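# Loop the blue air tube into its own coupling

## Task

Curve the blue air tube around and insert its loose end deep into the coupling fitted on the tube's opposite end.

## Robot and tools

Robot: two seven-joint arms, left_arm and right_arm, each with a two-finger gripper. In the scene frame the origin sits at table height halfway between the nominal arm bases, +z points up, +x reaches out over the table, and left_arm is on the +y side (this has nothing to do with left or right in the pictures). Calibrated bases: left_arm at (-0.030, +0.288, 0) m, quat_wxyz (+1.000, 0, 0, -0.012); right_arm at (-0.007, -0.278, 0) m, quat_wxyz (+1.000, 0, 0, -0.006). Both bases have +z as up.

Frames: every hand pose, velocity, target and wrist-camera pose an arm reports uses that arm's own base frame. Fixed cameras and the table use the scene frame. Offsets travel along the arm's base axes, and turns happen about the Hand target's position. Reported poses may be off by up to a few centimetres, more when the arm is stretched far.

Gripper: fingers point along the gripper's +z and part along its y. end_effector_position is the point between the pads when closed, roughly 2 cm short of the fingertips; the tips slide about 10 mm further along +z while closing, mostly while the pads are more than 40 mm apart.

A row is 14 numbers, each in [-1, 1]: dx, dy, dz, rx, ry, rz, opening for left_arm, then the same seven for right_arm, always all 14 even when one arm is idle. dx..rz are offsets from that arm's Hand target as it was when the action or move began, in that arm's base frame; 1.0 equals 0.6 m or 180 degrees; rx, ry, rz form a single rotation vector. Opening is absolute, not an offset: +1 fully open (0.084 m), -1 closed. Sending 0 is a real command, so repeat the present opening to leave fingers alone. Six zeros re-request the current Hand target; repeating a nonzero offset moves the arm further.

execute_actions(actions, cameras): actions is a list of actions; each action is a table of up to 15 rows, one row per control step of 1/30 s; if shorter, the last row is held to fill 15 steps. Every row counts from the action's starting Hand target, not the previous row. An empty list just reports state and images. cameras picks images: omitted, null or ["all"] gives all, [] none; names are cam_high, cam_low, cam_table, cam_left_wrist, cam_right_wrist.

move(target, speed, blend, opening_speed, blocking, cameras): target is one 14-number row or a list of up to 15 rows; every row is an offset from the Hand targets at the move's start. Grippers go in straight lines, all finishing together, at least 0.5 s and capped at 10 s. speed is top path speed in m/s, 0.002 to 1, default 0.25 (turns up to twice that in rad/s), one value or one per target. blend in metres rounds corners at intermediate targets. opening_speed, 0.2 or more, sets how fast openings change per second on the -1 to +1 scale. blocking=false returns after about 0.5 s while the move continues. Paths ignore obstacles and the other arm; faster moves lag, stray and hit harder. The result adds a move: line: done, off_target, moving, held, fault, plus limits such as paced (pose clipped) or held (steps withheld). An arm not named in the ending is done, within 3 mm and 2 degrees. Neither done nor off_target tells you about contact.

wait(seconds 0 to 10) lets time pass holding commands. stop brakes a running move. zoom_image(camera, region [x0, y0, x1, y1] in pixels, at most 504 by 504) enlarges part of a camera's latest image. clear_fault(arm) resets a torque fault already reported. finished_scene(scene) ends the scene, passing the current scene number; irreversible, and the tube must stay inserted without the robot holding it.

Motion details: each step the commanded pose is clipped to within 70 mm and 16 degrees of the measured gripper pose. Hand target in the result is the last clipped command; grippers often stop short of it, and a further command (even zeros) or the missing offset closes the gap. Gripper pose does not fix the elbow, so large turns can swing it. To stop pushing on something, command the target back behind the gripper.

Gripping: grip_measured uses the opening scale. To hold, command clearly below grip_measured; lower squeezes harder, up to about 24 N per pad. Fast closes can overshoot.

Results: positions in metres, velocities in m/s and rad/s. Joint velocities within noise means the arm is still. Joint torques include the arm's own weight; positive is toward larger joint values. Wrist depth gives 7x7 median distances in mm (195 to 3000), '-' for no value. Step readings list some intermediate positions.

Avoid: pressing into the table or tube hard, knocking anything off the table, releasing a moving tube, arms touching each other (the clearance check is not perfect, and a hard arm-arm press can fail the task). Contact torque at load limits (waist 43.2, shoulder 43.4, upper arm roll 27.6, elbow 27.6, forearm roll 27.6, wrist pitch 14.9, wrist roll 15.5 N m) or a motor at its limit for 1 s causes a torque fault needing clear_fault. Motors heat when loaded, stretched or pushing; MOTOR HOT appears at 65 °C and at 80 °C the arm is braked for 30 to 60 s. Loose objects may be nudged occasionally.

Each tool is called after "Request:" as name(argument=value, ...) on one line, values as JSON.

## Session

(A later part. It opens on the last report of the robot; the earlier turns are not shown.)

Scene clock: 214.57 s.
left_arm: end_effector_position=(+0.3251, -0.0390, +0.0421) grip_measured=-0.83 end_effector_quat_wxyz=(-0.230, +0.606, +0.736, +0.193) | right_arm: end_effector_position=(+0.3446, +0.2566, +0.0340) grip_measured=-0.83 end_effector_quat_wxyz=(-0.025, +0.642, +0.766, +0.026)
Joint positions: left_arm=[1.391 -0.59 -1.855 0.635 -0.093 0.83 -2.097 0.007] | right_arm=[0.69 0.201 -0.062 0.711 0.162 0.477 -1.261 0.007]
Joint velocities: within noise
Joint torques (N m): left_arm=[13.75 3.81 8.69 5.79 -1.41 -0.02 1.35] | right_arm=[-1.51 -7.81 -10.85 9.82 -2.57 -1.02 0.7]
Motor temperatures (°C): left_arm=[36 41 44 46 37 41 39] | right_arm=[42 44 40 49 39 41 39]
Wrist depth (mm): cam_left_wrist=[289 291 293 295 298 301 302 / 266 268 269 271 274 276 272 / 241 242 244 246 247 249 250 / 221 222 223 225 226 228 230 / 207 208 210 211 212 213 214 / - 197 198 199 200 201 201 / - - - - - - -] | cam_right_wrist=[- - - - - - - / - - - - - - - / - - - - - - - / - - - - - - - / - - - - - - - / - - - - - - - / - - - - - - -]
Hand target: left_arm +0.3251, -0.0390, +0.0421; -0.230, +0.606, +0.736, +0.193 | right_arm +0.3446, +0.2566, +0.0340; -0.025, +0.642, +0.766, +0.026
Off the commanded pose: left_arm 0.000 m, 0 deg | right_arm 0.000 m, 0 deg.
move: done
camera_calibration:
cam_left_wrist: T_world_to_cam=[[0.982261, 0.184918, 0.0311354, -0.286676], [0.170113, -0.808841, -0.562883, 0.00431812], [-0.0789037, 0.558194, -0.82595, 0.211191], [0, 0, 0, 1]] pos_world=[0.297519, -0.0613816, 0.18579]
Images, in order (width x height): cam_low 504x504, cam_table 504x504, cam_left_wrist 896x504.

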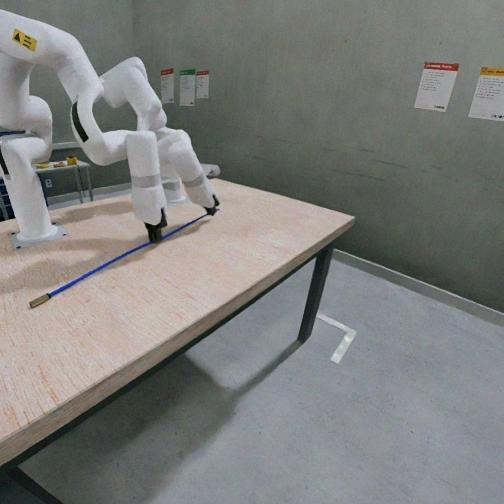

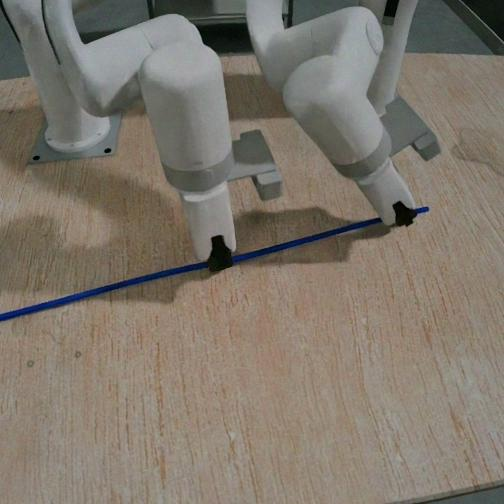

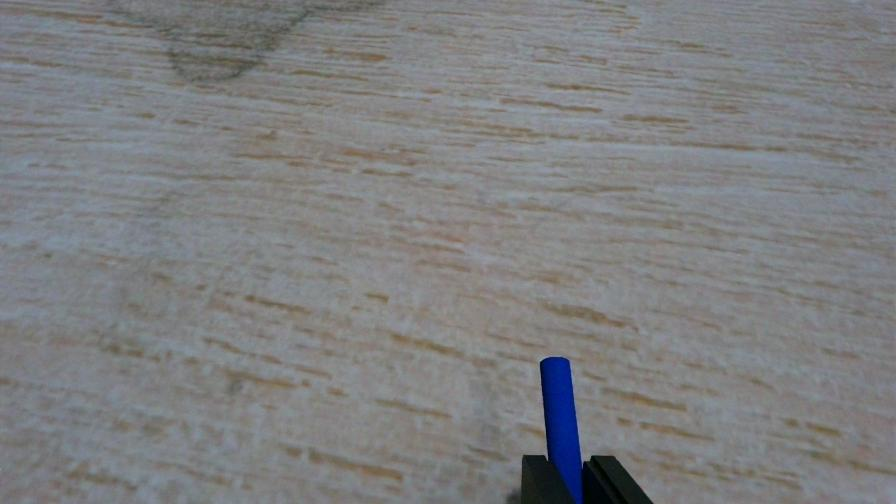

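Request:
move(target=[[0,0,0,0,0,0,-1,0,0,0,0,0,0,-0.4],[0,0,0,0,0,0,-1,0,0,0.2,0,0,0,-0.4],[0,0,0,0,0,0,-1,0.112,-0.444,0.38,-0.104,-0.0187,0,-0.1]], speed=[0.1,0.15,0.25], blend=[0,0.03,0], opening_speed=1)

Scene clock: 223.63 s.
left_arm: end_effector_position=(+0.3251, -0.0390, +0.0421) grip_measured=-0.83 end_effector_quat_wxyz=(-0.230, +0.606, +0.736, +0.193) | right_arm: end_effector_position=(+0.4118, -0.0098, +0.2620) grip_measured=-0.11 end_effector_quat_wxyz=(+0.102, +0.636, +0.761, -0.080)
Joint positions: left_arm=[1.391 -0.59 -1.856 0.635 -0.093 0.83 -2.097 0.007] | right_arm=[0.436 -0.255 -0.293 0.941 -0.358 1.194 -1.463 0.039]
Joint velocities: within noise
Joint torques (N m): left_arm=[-2.8 16.65 5.32 16.44 -2.63 -0.51 1.53] | right_arm=[-9.79 -4.72 -0.75 17.21 -2.18 -0.52 -0.67]
Motor temperatures (°C): left_arm=[36 41 45 45 37 41 39] | right_arm=[42 44 41 48 39 41 39]
Wrist depth (mm): cam_left_wrist=[290 291 294 296 298 301 303 / 266 268 270 272 274 275 272 / 241 243 244 246 247 249 251 / 222 222 224 225 226 228 229 / 208 208 210 211 212 214 215 / - 197 198 199 200 201 202 / - - - - - - -] | cam_right_wrist=[351 352 353 349 353 352 353 / 360 361 361 361 361 362 362 / 371 372 372 370 373 374 374 / 382 382 383 383 384 384 384 / 395 395 396 393 397 398 398 / 406 406 407 407 409 409 409 / 421 421 419 419 419 420 425]
Hand target: left_arm +0.3251, -0.0390, +0.0421; -0.230, +0.606, +0.736, +0.193 | right_arm +0.4118, -0.0098, +0.2620; +0.102, +0.636, +0.761, -0.080
Off the commanded pose: left_arm 0.000 m, 0 deg | right_arm 0.000 m, 0 deg.
move: done
camera_calibration:
cam_left_wrist: T_world_to_cam=[[0.982281, 0.184823, 0.0310696, -0.286774], [0.169998, -0.808864, -0.562886, 0.00433436], [-0.0789034, 0.558194, -0.82595, 0.211199], [0, 0, 0, 1]] pos_world=[0.29762, -0.0613817, 0.18579]
cam_right_wrist: T_world_to_cam=[[0.98557, 0.16818, 0.0191581, -0.375585], [0.157132, -0.951116, 0.265871, -0.0811204], [0.0629357, -0.259024, -0.963818, 0.356723], [0, 0, 0, 1]] pos_world=[0.360462, 0.0784108, 0.372579]

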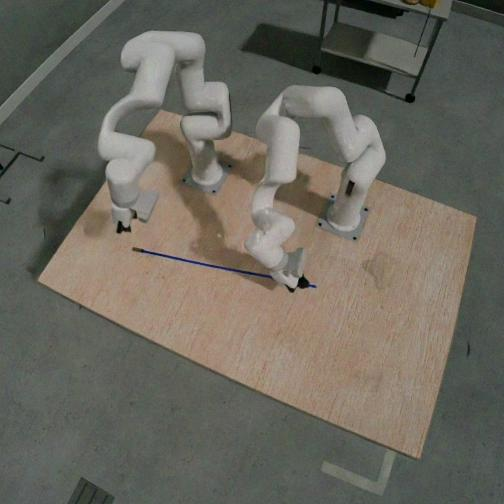

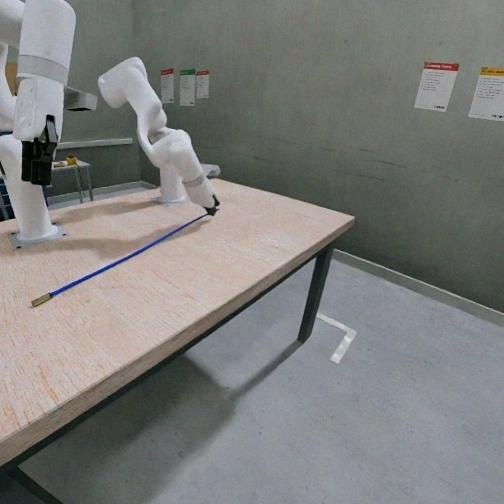

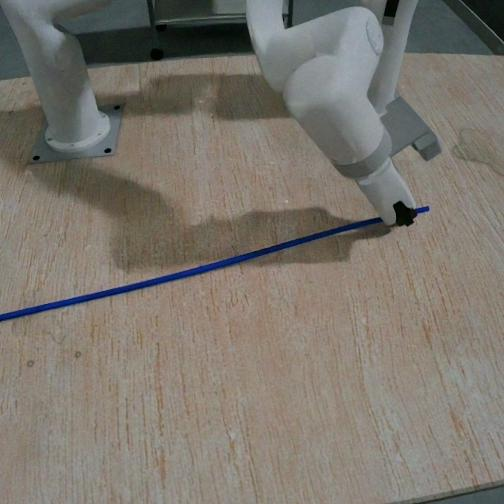

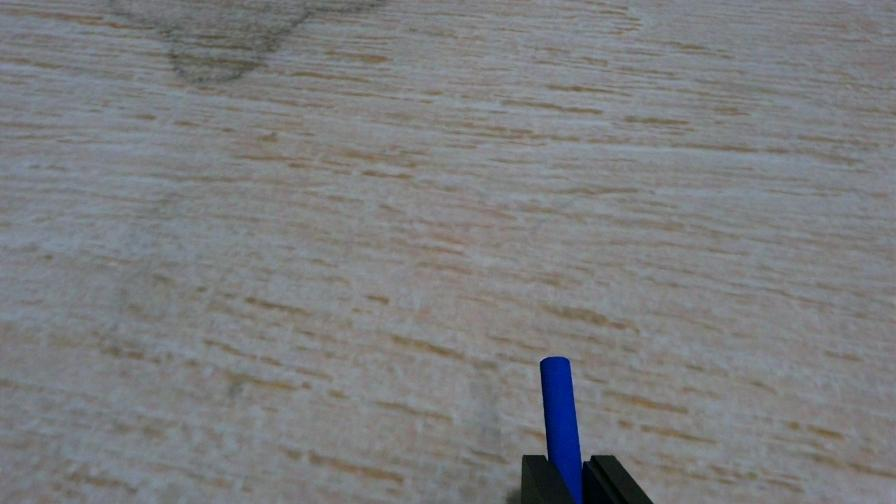

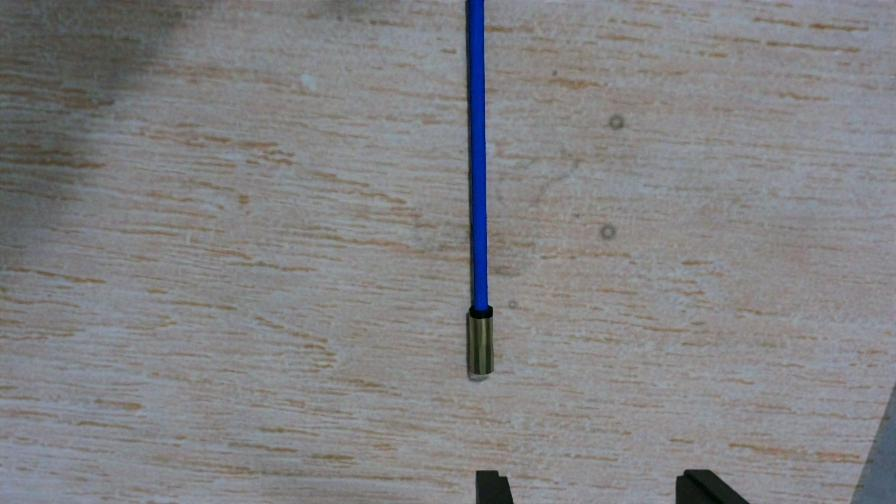

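Request:
move(target=[[0,0,0,0,0,0,-1,-0.0033,-0.0815,-0.32,0,0,0.004,-0.1],[0,0,0,0,0,0,-1,-0.0033,-0.0815,-0.393,0,0,0.004,-0.1]], speed=[0.2,0.06], cameras=["cam_low","cam_right_wrist"])

Request:
zoom_image(camera="cam_low", region=[0, 230, 120, 350])

Scene clock: 236.13 s.
left_arm: end_effector_position=(+0.3251, -0.0390, +0.0421) grip_measured=-0.83 end_effector_quat_wxyz=(-0.230, +0.606, +0.736, +0.193) | right_arm: end_effector_position=(+0.4098, -0.0587, +0.0262) grip_measured=-0.11 end_effector_quat_wxyz=(+0.102, +0.631, +0.765, -0.079)
Joint positions: left_arm=[1.391 -0.59 -1.856 0.635 -0.093 0.83 -2.097 0.007] | right_arm=[0.345 0.199 -0.415 0.635 -0.432 0.414 -1.428 0.039]
Joint velocities: within noise
Joint torques (N m): left_arm=[4.29 12.09 5.36 16.14 -2.53 -1.29 1.35] | right_arm=[-9.82 -8.02 0.37 13.14 2.42 -2.34 0.84]
Motor temperatures (°C): left_arm=[36 41 44 45 37 41 39] | right_arm=[42 44 41 49 39 41 39]
Wrist depth (mm): cam_left_wrist=[290 291 294 295 298 301 302 / 266 268 270 272 273 275 272 / 242 242 245 246 248 249 251 / 221 223 224 225 226 228 229 / 208 208 210 211 212 213 215 / - 197 198 199 200 201 202 / - - - - - - -] | cam_right_wrist=[- - - - - - - / - - - - - - - / - - - - - - - / - - - - - - - / - - - - - - - / - - - - - - - / - - - - - - -]
Hand target: left_arm +0.3251, -0.0390, +0.0421; -0.230, +0.606, +0.736, +0.193 | right_arm +0.4098, -0.0587, +0.0262; +0.102, +0.631, +0.765, -0.079
Off the commanded pose: left_arm 0.000 m, 0 deg | right_arm 0.000 m, 0 deg.
move: done
camera_calibration:
cam_right_wrist: T_world_to_cam=[[0.983388, 0.180505, 0.019128, -0.359188], [0.169035, -0.949074, 0.265868, -0.0693321], [0.0661442, -0.258218, -0.96382, 0.11566], [0, 0, 0, 1]] pos_world=[0.35729, 0.0288992, 0.136779]
Images, in order (width x height): cam_low 504x504, cam_right_wrist 896x504.

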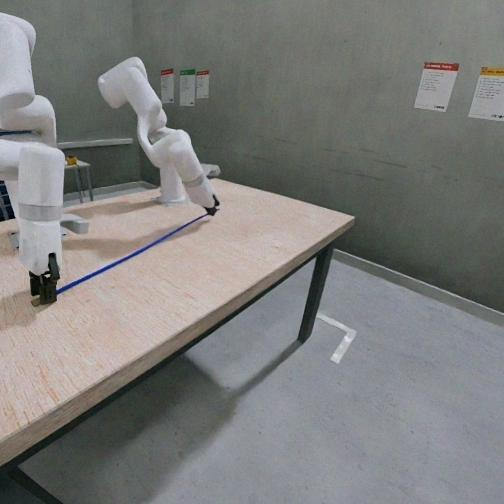

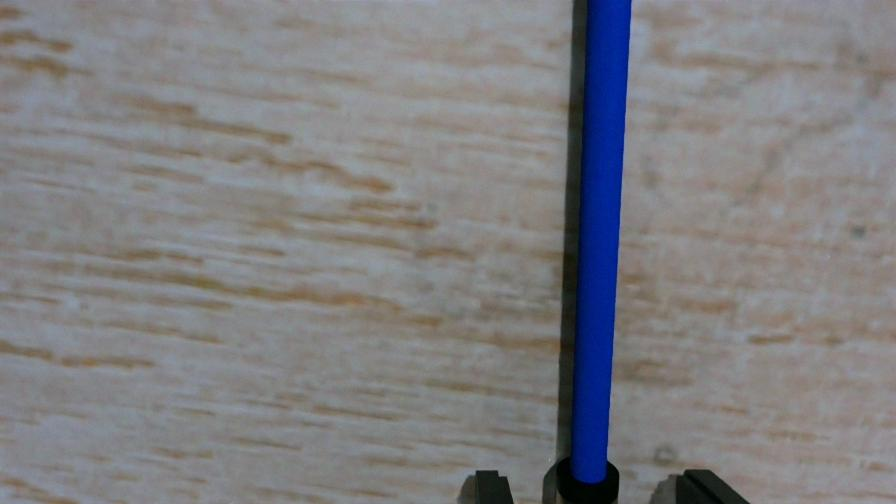

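Scaled by 4.200 from the camera's 504x504 image, which has a finer 720x720 frame.

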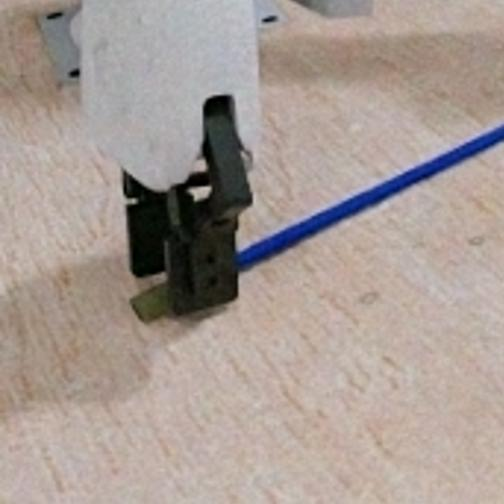

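Request:
move(target=[[0,0,0,0,0,0,-1,0,0,-0.004,0,0,0,-0.1],[0,0,0,0,0,0,-1,0,0,-0.004,0,0,0,-1]], speed=[0.05,0.05], opening_speed=0.8, cameras=["cam_low","cam_right_wrist"])

Request:
zoom_image(camera="cam_low", region=[0, 230, 120, 350])

Scene clock: 244.07 s.
left_arm: end_effector_position=(+0.3251, -0.0390, +0.0421) grip_measured=-0.83 end_effector_quat_wxyz=(-0.230, +0.606, +0.736, +0.193) | right_arm: end_effector_position=(+0.4098, -0.0587, +0.0238) grip_measured=-0.69 end_effector_quat_wxyz=(+0.102, +0.631, +0.765, -0.079)
Joint positions: left_arm=[1.391 -0.59 -1.856 0.635 -0.093 0.83 -2.097 0.007] | right_arm=[0.344 0.207 -0.415 0.635 -0.432 0.406 -1.427 0.014]
Joint velocities: within noise
Joint torques (N m): left_arm=[6.48 10.76 5.63 15.98 -2.66 -2.06 1.36] | right_arm=[-9.76 -8.57 0.16 12.63 2.31 -1.99 0.75]
Motor temperatures (°C): left_arm=[36 41 44 45 37 41 39] | right_arm=[42 44 40 48 39 42 39]
Wrist depth (mm): cam_left_wrist=[289 291 293 295 299 301 303 / 266 268 270 271 274 275 272 / 242 243 244 245 248 249 251 / 221 222 224 225 226 228 229 / 208 208 210 211 212 213 214 / - 197 198 199 200 201 202 / - - - - - - -] | cam_right_wrist=[- - - - - - - / - - - - - - - / - - - - - - - / - - - - - - - / - - - - - - - / - - - - - - - / - - - - - - -]
Hand target: left_arm +0.3251, -0.0390, +0.0421; -0.230, +0.606, +0.736, +0.193 | right_arm +0.4098, -0.0587, +0.0238; +0.102, +0.631, +0.765, -0.079
Off the commanded pose: left_arm 0.000 m, 0 deg | right_arm 0.000 m, 0 deg.
move: done
camera_calibration:
cam_right_wrist: T_world_to_cam=[[0.983382, 0.18053, 0.0192228, -0.359251], [0.169034, -0.94907, 0.265884, -0.0687128], [0.0662439, -0.258216, -0.963813, 0.113303], [0, 0, 0, 1]] pos_world=[0.35739, 0.0288992, 0.134379]
Images, in order (width x height): cam_low 504x504, cam_right_wrist 896x504.

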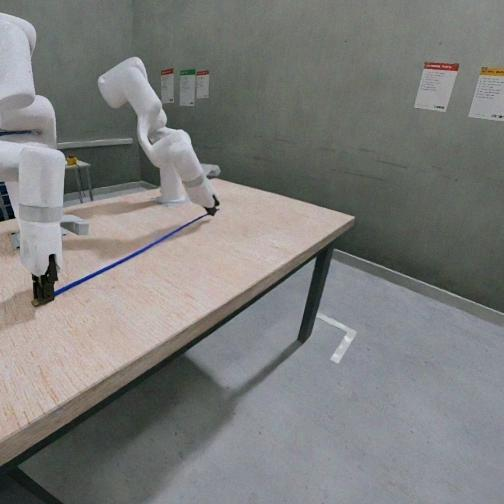

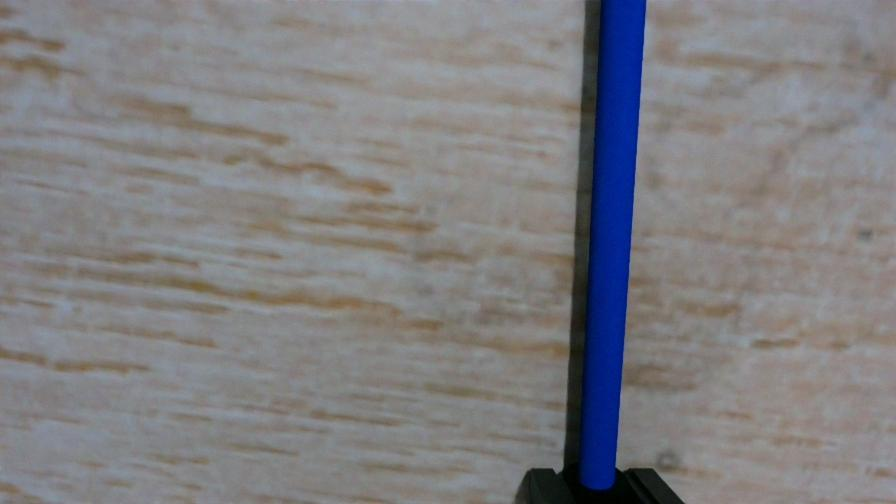

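Scaled by 4.200 from the camera's 504x504 image, which has a finer 720x720 frame.

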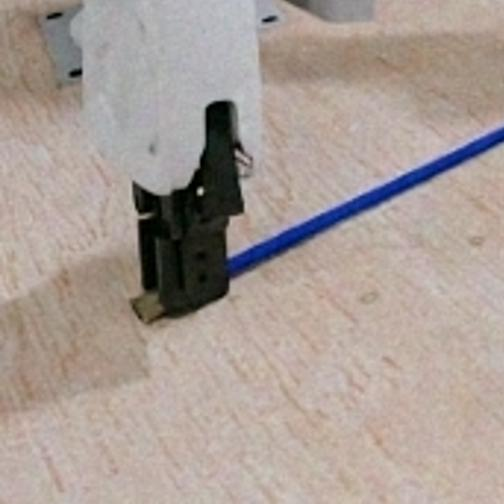

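Request:
move(target=[[-0.0077,-0.007,0.0083,0,0,0.1667,-1,-0.0027,0.0362,0.03,0,0,-0.1667,-1],[0.001,-0.055,0.0167,0,0,0.3333,-1,-0.021,0.1122,0.0617,0,0,-0.3333,-1],[0.0153,-0.1283,0.0167,0,0,0.5,-1,-0.0447,0.2132,0.0617,0,0,-0.5,-1]], speed=0.15, blend=[0.02,0.02,0])

Scene clock: 273.43 s.
left_arm: end_effector_position=(+0.3343, -0.1159, +0.0521) grip_measured=-0.83 end_effector_quat_wxyz=(-0.299, -0.092, +0.950, -0.026) | right_arm: end_effector_position=(+0.3830, +0.0693, +0.0608) grip_measured=-0.69 end_effector_quat_wxyz=(+0.016, +0.987, +0.094, -0.128)
Joint positions: left_arm=[1.909 -0.755 -1.986 1.064 -0.753 1.528 -2.952 0.007] | right_arm=[0.562 0.207 -0.383 0.86 0.082 0.929 -0.071 0.014]
Joint velocities: within noise
Joint torques (N m): left_arm=[5.69 28.53 12.57 9.24 -3.14 1.16 -1.15] | right_arm=[8.59 -21.64 0 9.43 2.43 -0.44 0.94]
Motor temperatures (°C): left_arm=[36 41 45 46 37 41 39] | right_arm=[42 44 40 47 39 42 39]
Wrist depth (mm): cam_left_wrist=[302 305 308 311 314 315 311 / 278 280 283 285 288 291 294 / 253 250 256 258 260 263 261 / 232 233 235 237 239 240 242 / 217 219 220 221 222 225 226 / 202 203 201 205 206 207 209 / - - - - - 197 198] | cam_right_wrist=[- - - - - - - / - - - - - - - / - - - - - - - / - - - - - - - / - - - - - - - / - - - - - - - / - - 195 - - - 197]
Hand target: left_arm +0.3343, -0.1160, +0.0521; -0.299, -0.092, +0.950, -0.026 | right_arm +0.3830, +0.0693, +0.0608; +0.016, +0.987, +0.094, -0.128
Off the commanded pose: left_arm 0.000 m, 0 deg | right_arm 0.000 m, 0 deg.
move: done
camera_calibration:
cam_left_wrist: T_world_to_cam=[[-0.184918, 0.982261, 0.0311354, 0.200793], [0.808841, 0.170113, -0.562883, -0.153828], [-0.558194, -0.0789037, -0.82595, 0.349572], [0, 0, 0, 1]] pos_world=[0.356682, -0.143481, 0.19589]
cam_right_wrist: T_world_to_cam=[[0.180641, -0.983362, 0.019192, 0.031404], [-0.949049, -0.169148, 0.265885, 0.421546], [-0.258215, -0.066244, -0.963814, 0.29473], [0, 0, 0, 1]] pos_world=[0.470499, 0.121709, 0.171379]

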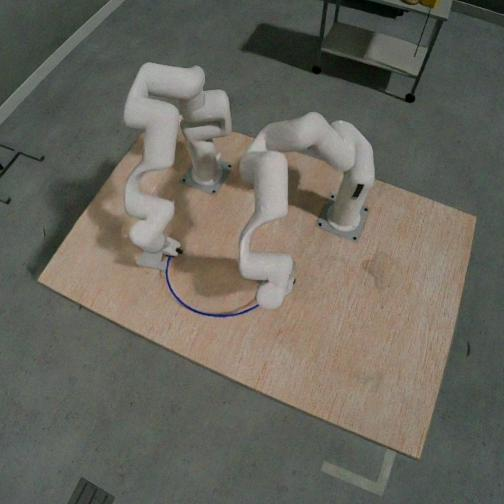

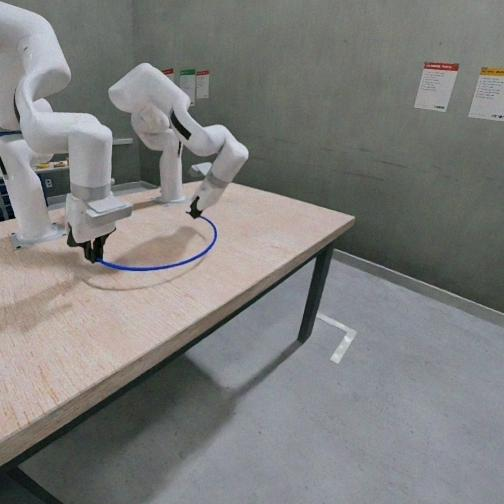

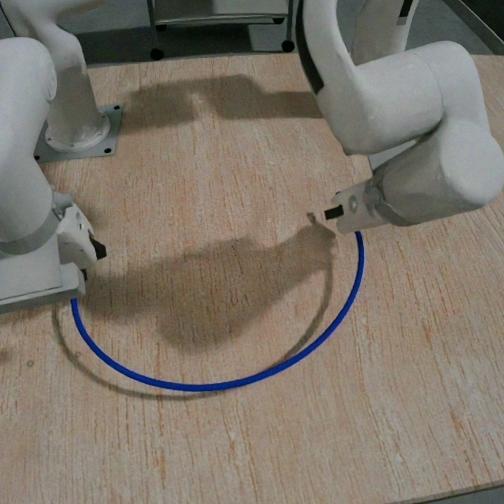

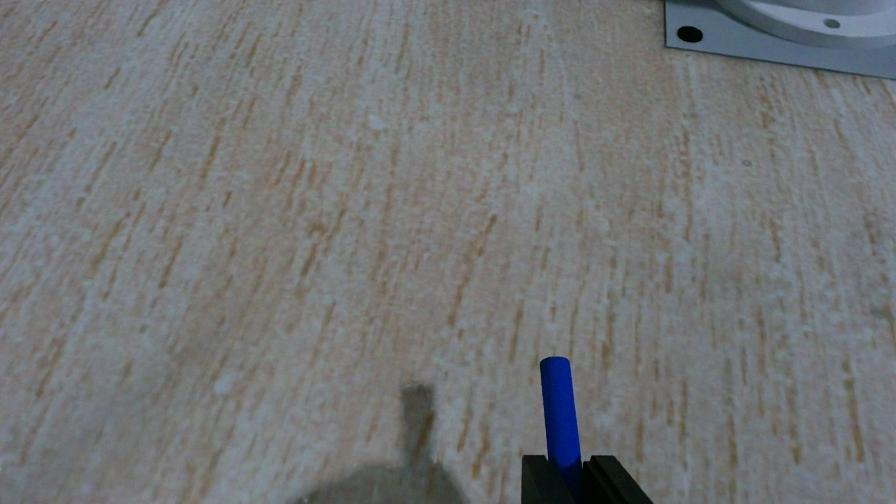

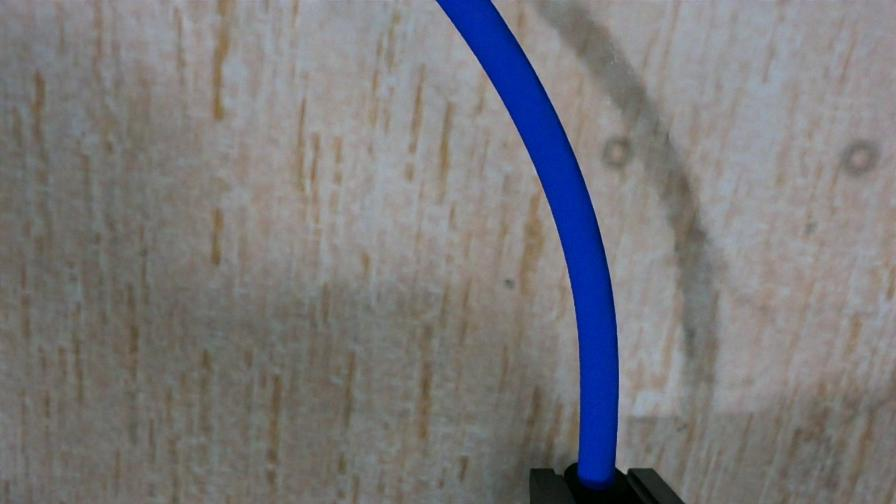

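Request:
move(target=[[0.0174,-0.088,0,0,0,0.1667,-1,-0.0268,0.1156,0,0,0,-0.1667,-1],[0.0294,-0.1515,0,0,0,0.3333,-1,-0.0483,0.2071,0,0,0,-0.3333,-1]], speed=0.15, blend=[0.02,0])

Scene clock: 280.33 s.
left_arm: end_effector_position=(+0.3519, -0.2069, +0.0521) grip_measured=-0.83 end_effector_quat_wxyz=(-0.246, -0.554, +0.776, -0.172) | right_arm: end_effector_position=(+0.3540, +0.1935, +0.0608) grip_measured=-0.69 end_effector_quat_wxyz=(-0.050, +0.902, -0.412, -0.119)
Joint positions: left_arm=[1.645 -0.642 -1.832 0.776 -1.329 1.315 -3.701 0.007] | right_arm=[0.728 0.139 -0.329 0.749 0.429 0.755 0.923 0.014]
Joint velocities: within noise
Joint torques (N m): left_arm=[-6.48 21.83 11.25 9.25 -3.85 -1.85 -1.12] | right_arm=[8.53 -20.7 0.44 8.42 2.12 -2.16 1.03]
Motor temperatures (°C): left_arm=[36 41 46 45 37 41 39] | right_arm=[42 45 40 45 39 42 39]
Wrist depth (mm): cam_left_wrist=[- - 306 309 311 316 319 / 270 - 208 283 286 289 292 / 251 248 249 257 259 261 259 / 230 232 234 235 238 240 241 / 216 217 219 220 222 224 226 / 201 202 200 204 206 207 209 / - - - - - 196 197] | cam_right_wrist=[- - - - - - - / - - - - - - - / - - - - - - - / - - - - - - - / - - - - - - - / - - - - - - - / - - - - - - 197]
Hand target: left_arm +0.3519, -0.2069, +0.0521; -0.246, -0.554, +0.776, -0.172 | right_arm +0.3540, +0.1935, +0.0608; -0.050, +0.902, -0.412, -0.119
Off the commanded pose: left_arm 0.000 m, 0 deg | right_arm 0.000 m, 0 deg.
move: done
camera_calibration:
cam_left_wrist: T_world_to_cam=[[-0.94306, 0.331168, 0.0310843, 0.425467], [0.257275, 0.785469, -0.562892, 0.168782], [-0.210828, -0.522844, -0.825945, 0.138156], [0, 0, 0, 1]] pos_world=[0.386944, -0.20124, 0.19589]
cam_right_wrist: T_world_to_cam=[[-0.761285, -0.648134, 0.0191697, 0.427365], [-0.621017, 0.737299, 0.265948, 0.123486], [-0.186504, 0.190557, -0.963797, 0.220391], [0, 0, 0, 1]] pos_world=[0.443137, 0.143947, 0.171379]

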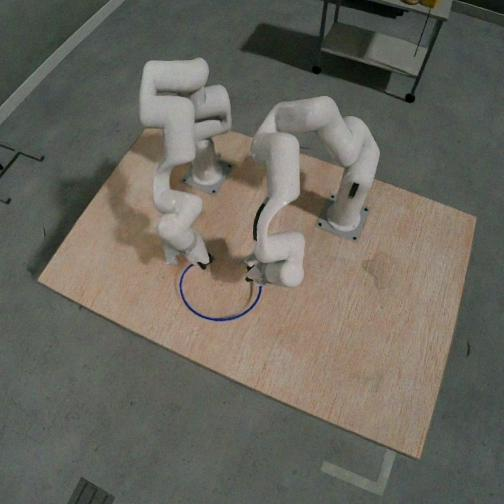

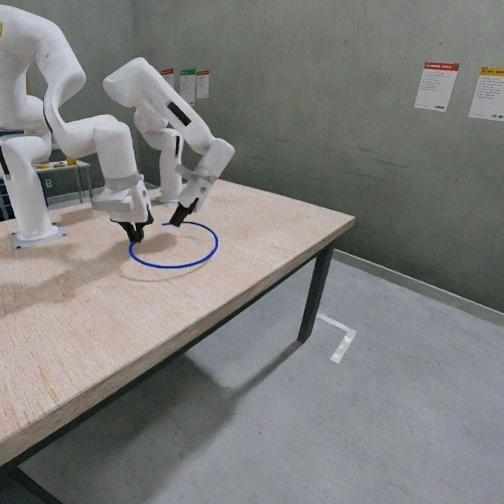

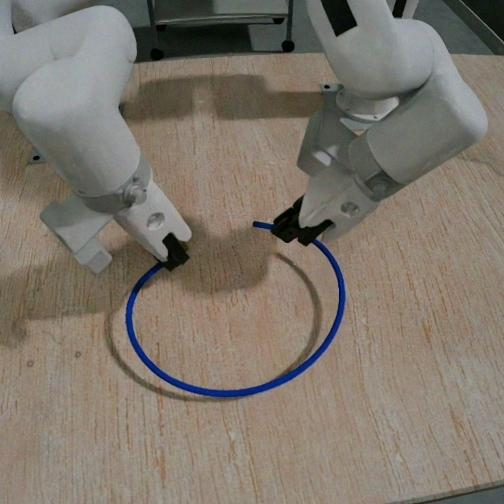

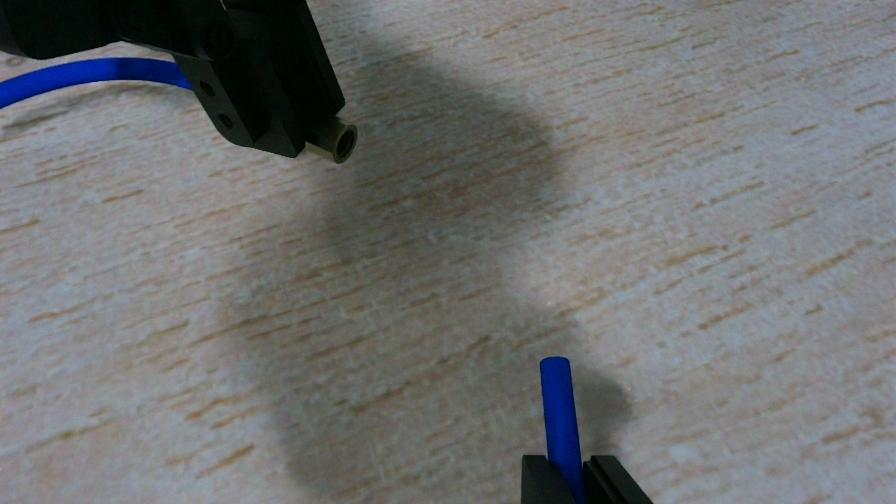

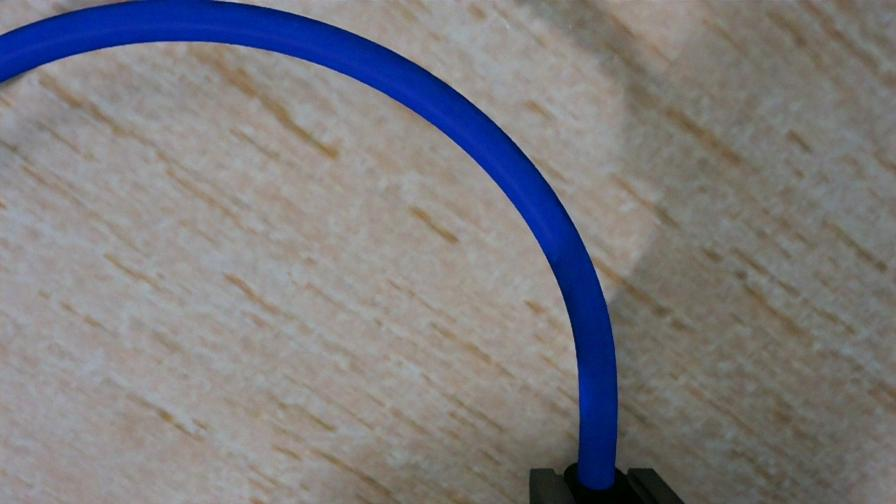

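Request:
move(target=[[0.004,-0.0215,0,0,0,0.0833,-1,-0.0088,0.0352,0,0,0,-0.0833,-1],[0.0066,-0.0392,0,0,0,0.1667,-1,-0.0165,0.0669,0,0,0,-0.1667,-1]], speed=0.1, blend=[0.01,0])

Request:
zoom_image(camera="cam_table", region=[130, 160, 330, 300])

Request:
zoom_image(camera="cam_low", region=[100, 170, 240, 290])

Scene clock: 286.90 s.
left_arm: end_effector_position=(+0.3559, -0.2304, +0.0521) grip_measured=-0.83 end_effector_quat_wxyz=(+0.193, +0.736, -0.606, +0.230) | right_arm: end_effector_position=(+0.3441, +0.2337, +0.0608) grip_measured=-0.69 end_effector_quat_wxyz=(-0.079, +0.765, -0.631, -0.102)
Joint positions: left_arm=[1.316 -0.599 -1.708 0.587 -1.674 1.023 -4.054 0.008] | right_arm=[0.821 0.092 -0.296 0.655 0.541 0.553 1.446 0.014]
Joint velocities: within noise
Joint torques (N m): left_arm=[-6.19 6.67 10.41 8.89 -3.66 -2.3 -1.19] | right_arm=[8.43 -19.71 0.62 8.18 -1.86 -2.37 1.11]
Motor temperatures (°C): left_arm=[36 41 47 44 37 41 39] | right_arm=[42 45 40 45 39 42 39]
Wrist depth (mm): cam_left_wrist=[299 296 - - - - 317 / 276 272 268 - - 283 291 / 252 247 255 - 255 261 259 / 229 232 233 234 238 239 241 / 215 217 219 217 219 224 225 / 201 202 200 204 206 207 209 / - - - - - 196 197] | cam_right_wrist=[- - - - - - - / - - - - - - - / - - - - - - - / - - - - - - - / - - - - - - - / - - - - - - - / - - - - - - 197]
Hand target: left_arm +0.3559, -0.2304, +0.0521; +0.193, +0.736, -0.606, +0.230 | right_arm +0.3441, +0.2337, +0.0608; -0.079, +0.765, -0.631, -0.102
Off the commanded pose: left_arm 0.000 m, 0 deg | right_arm 0.000 m, 0 deg.
move: done
camera_calibration:
cam_left_wrist: T_world_to_cam=[[-0.982278, -0.184837, 0.0310789, 0.332049], [-0.170014, 0.80886, -0.562885, 0.343701], [0.0789034, -0.558194, -0.82595, 0.0154308], [0, 0, 0, 1]] pos_world=[0.38338, -0.208018, 0.19589]
cam_right_wrist: T_world_to_cam=[[-0.983379, -0.180545, 0.0192003, 0.413007], [-0.169047, 0.949042, 0.265976, -0.117209], [-0.0662424, 0.258309, -0.963788, 0.1537], [0, 0, 0, 1]] pos_world=[0.39651, 0.146101, 0.171379]

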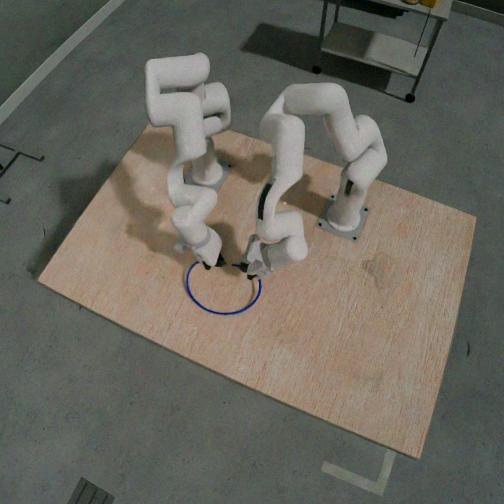

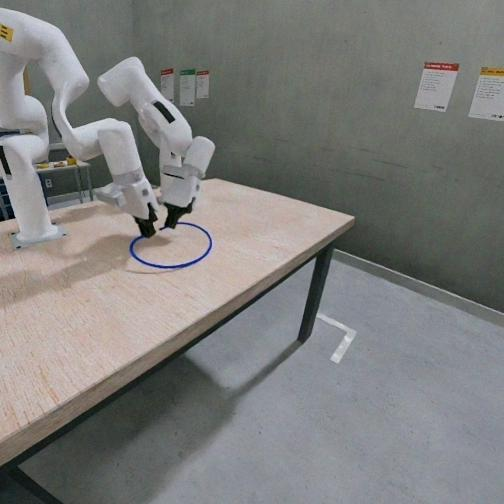

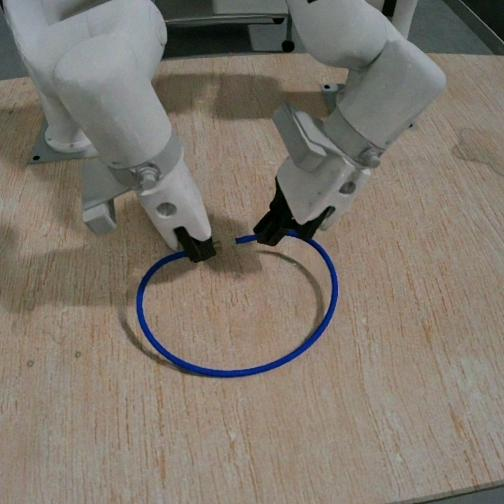

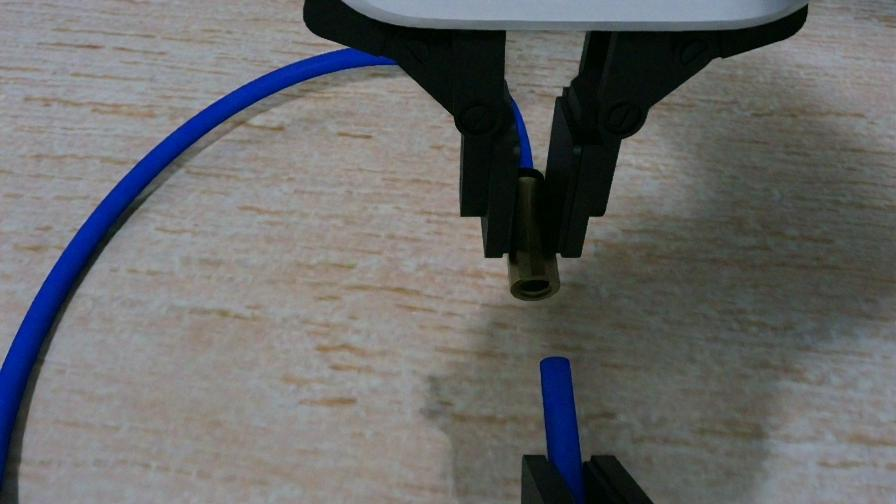

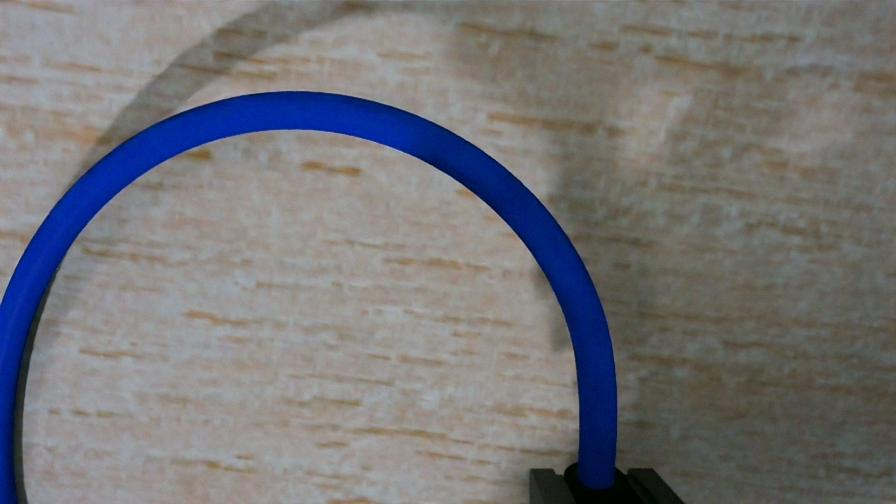

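Scaled by 2.520 from the camera's 504x504 image, which has a finer 720x720 frame.

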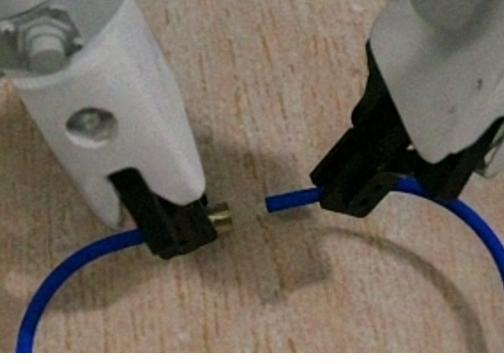

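Scaled by 3.600 from the camera's 504x504 image, which has a finer 720x720 frame.

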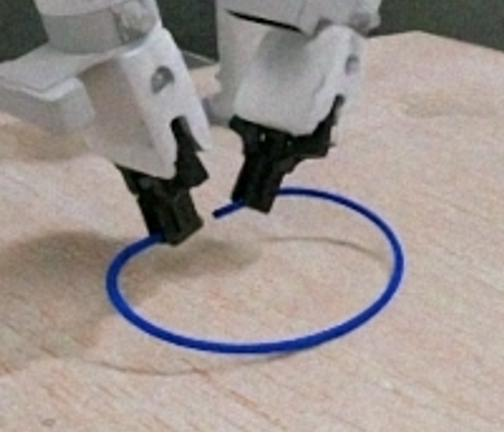

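Request:
zoom_image(camera="cam_table", region=[190, 210, 280, 270])

Request:
zoom_image(camera="cam_low", region=[130, 200, 200, 250])

Request:
zoom_image(camera="cam_left_wrist", region=[440, 140, 660, 504])

Request:
zoom_image(camera="cam_high", region=[190, 235, 270, 295])

Scaled by 5.600 from the camera's 504x504 image, which has a finer 720x720 frame.

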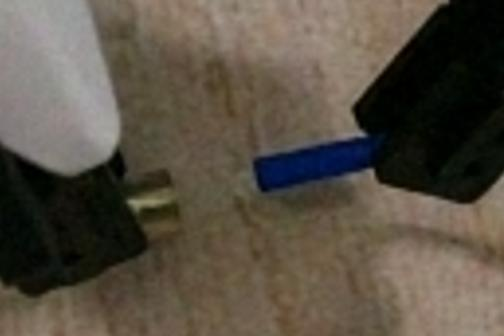

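Scaled by 7.200 from the camera's 504x504 image, which has a finer 720x720 frame.

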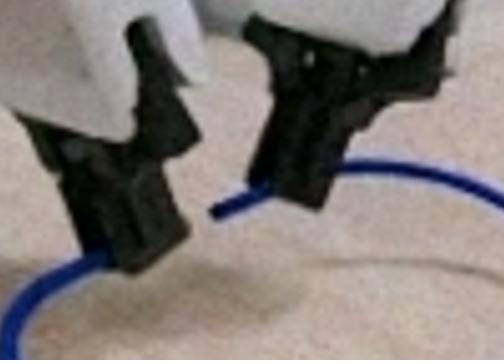

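Scaled by 1.385 from the camera's 896x504 image, which has a finer 1280x720 frame.

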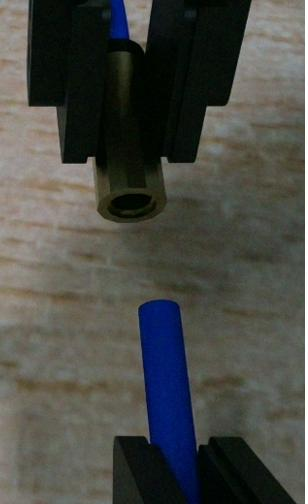

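Scaled by 6.300 from the camera's 504x504 image, which has a finer 720x720 frame.

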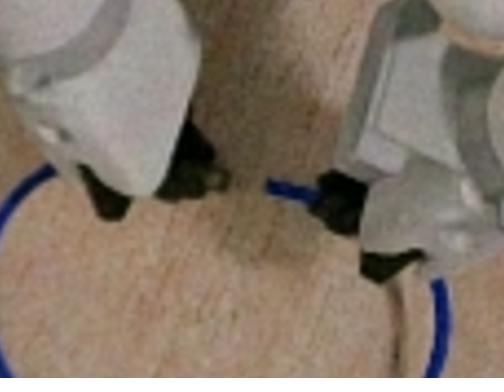

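Request:
move(target=[0.0113,-0.0148,0,0,0,-0.0167,-1,0,0,0,0,0,0,-1], speed=0.03, cameras=["cam_left_wrist","cam_table"])

Request:
zoom_image(camera="cam_table", region=[190, 210, 280, 270])

Request:
zoom_image(camera="cam_left_wrist", region=[440, 140, 660, 504])

Scene clock: 324.60 s.
left_arm: end_effector_position=(+0.3627, -0.2393, +0.0521) grip_measured=-0.83 end_effector_quat_wxyz=(+0.199, +0.720, -0.626, +0.224) | right_arm: end_effector_position=(+0.3441, +0.2337, +0.0608) grip_measured=-0.69 end_effector_quat_wxyz=(-0.079, +0.765, -0.631, -0.102)
Joint positions: left_arm=[1.373 -0.616 -1.751 0.636 -1.647 1.056 -4.039 0.008] | right_arm=[0.821 0.092 -0.296 0.655 0.541 0.553 1.446 0.014]
Joint velocities: within noise
Joint torques (N m): left_arm=[8.33 8.57 6.03 17.63 2.95 0.74 1.37] | right_arm=[8.16 -19.33 0.43 8.7 -1.91 -2.02 0.94]
Motor temperatures (°C): left_arm=[36 41 47 43 37 41 39] | right_arm=[42 46 40 43 39 42 39]
Wrist depth (mm): cam_left_wrist=[299 - - - - - 317 / 276 271 - - - 283 291 / 251 247 250 - 254 261 259 / 226 232 234 234 237 239 241 / 217 217 219 217 219 223 225 / 201 202 200 204 206 207 208 / - - - - - 196 197] | cam_right_wrist=[- - - - - - - / - - - - - - - / - - - - - - - / - - - - - - - / - - - - - - - / - - - - - - - / - - - - - - 197]
Hand target: left_arm +0.3627, -0.2393, +0.0521; +0.199, +0.720, -0.626, +0.224 | right_arm +0.3441, +0.2337, +0.0608; -0.079, +0.765, -0.631, -0.102
Off the commanded pose: left_arm 0.000 m, 0 deg | right_arm 0.000 m, 0 deg.
move: done
camera_calibration:
cam_left_wrist: T_world_to_cam=[[-0.990608, -0.133157, 0.0310641, 0.352481], [-0.127427, 0.816674, -0.562855, 0.338456], [0.0495789, -0.561527, -0.825971, 0.0197797], [0, 0, 0, 1]] pos_world=[0.391318, -0.218366, 0.19589]
Images, in order (width x height): cam_table 504x504, cam_left_wrist 896x504.

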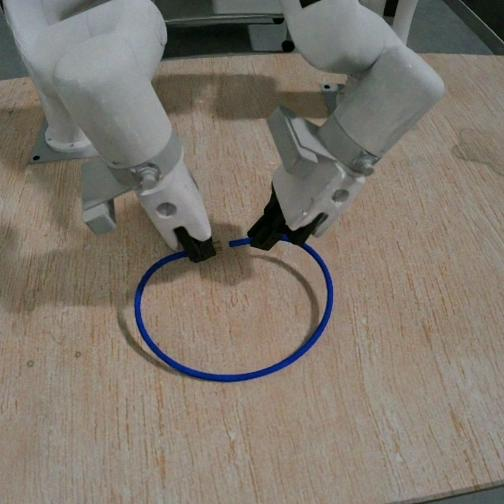

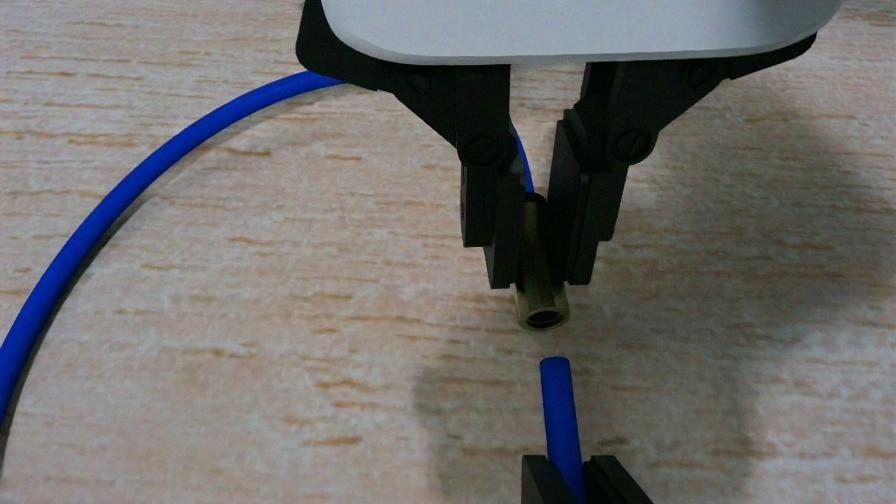

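Scaled by 5.600 from the camera's 504x504 image, which has a finer 720x720 frame.

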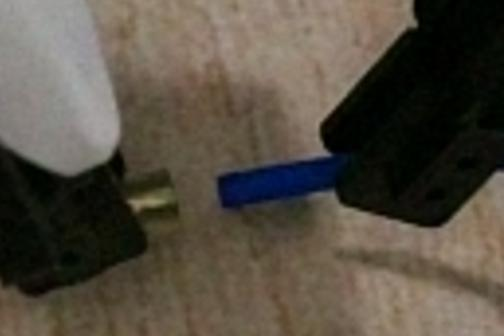

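Scaled by 1.385 from the camera's 896x504 image, which has a finer 1280x720 frame.

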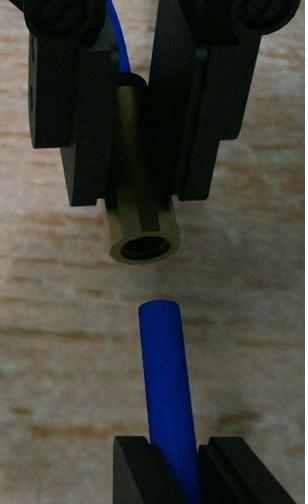

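Request:
zoom_image(camera="cam_table", region=[210, 230, 250, 260])

Request:
zoom_image(camera="cam_left_wrist", region=[500, 280, 600, 380])

Scaled by 12.600 from the camera's 504x504 image, which has a finer 720x720 frame.

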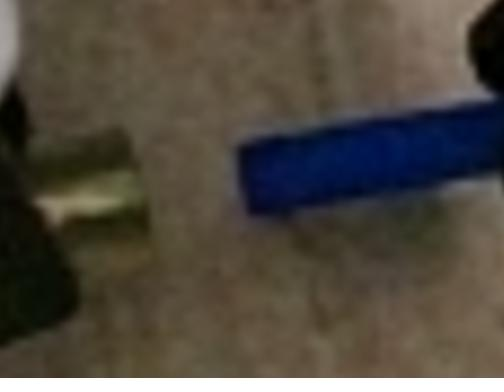

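Scaled by 5.040 from the camera's 896x504 image, which has a finer 1280x720 frame.

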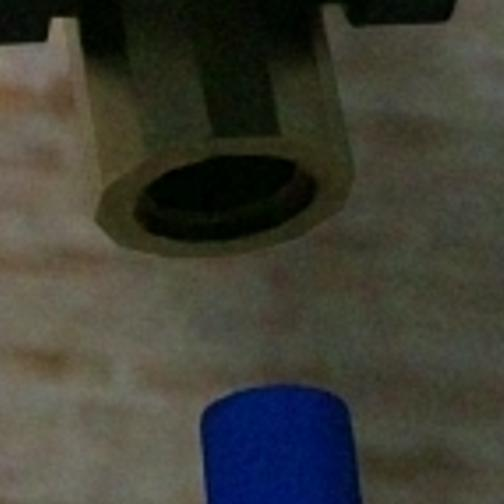

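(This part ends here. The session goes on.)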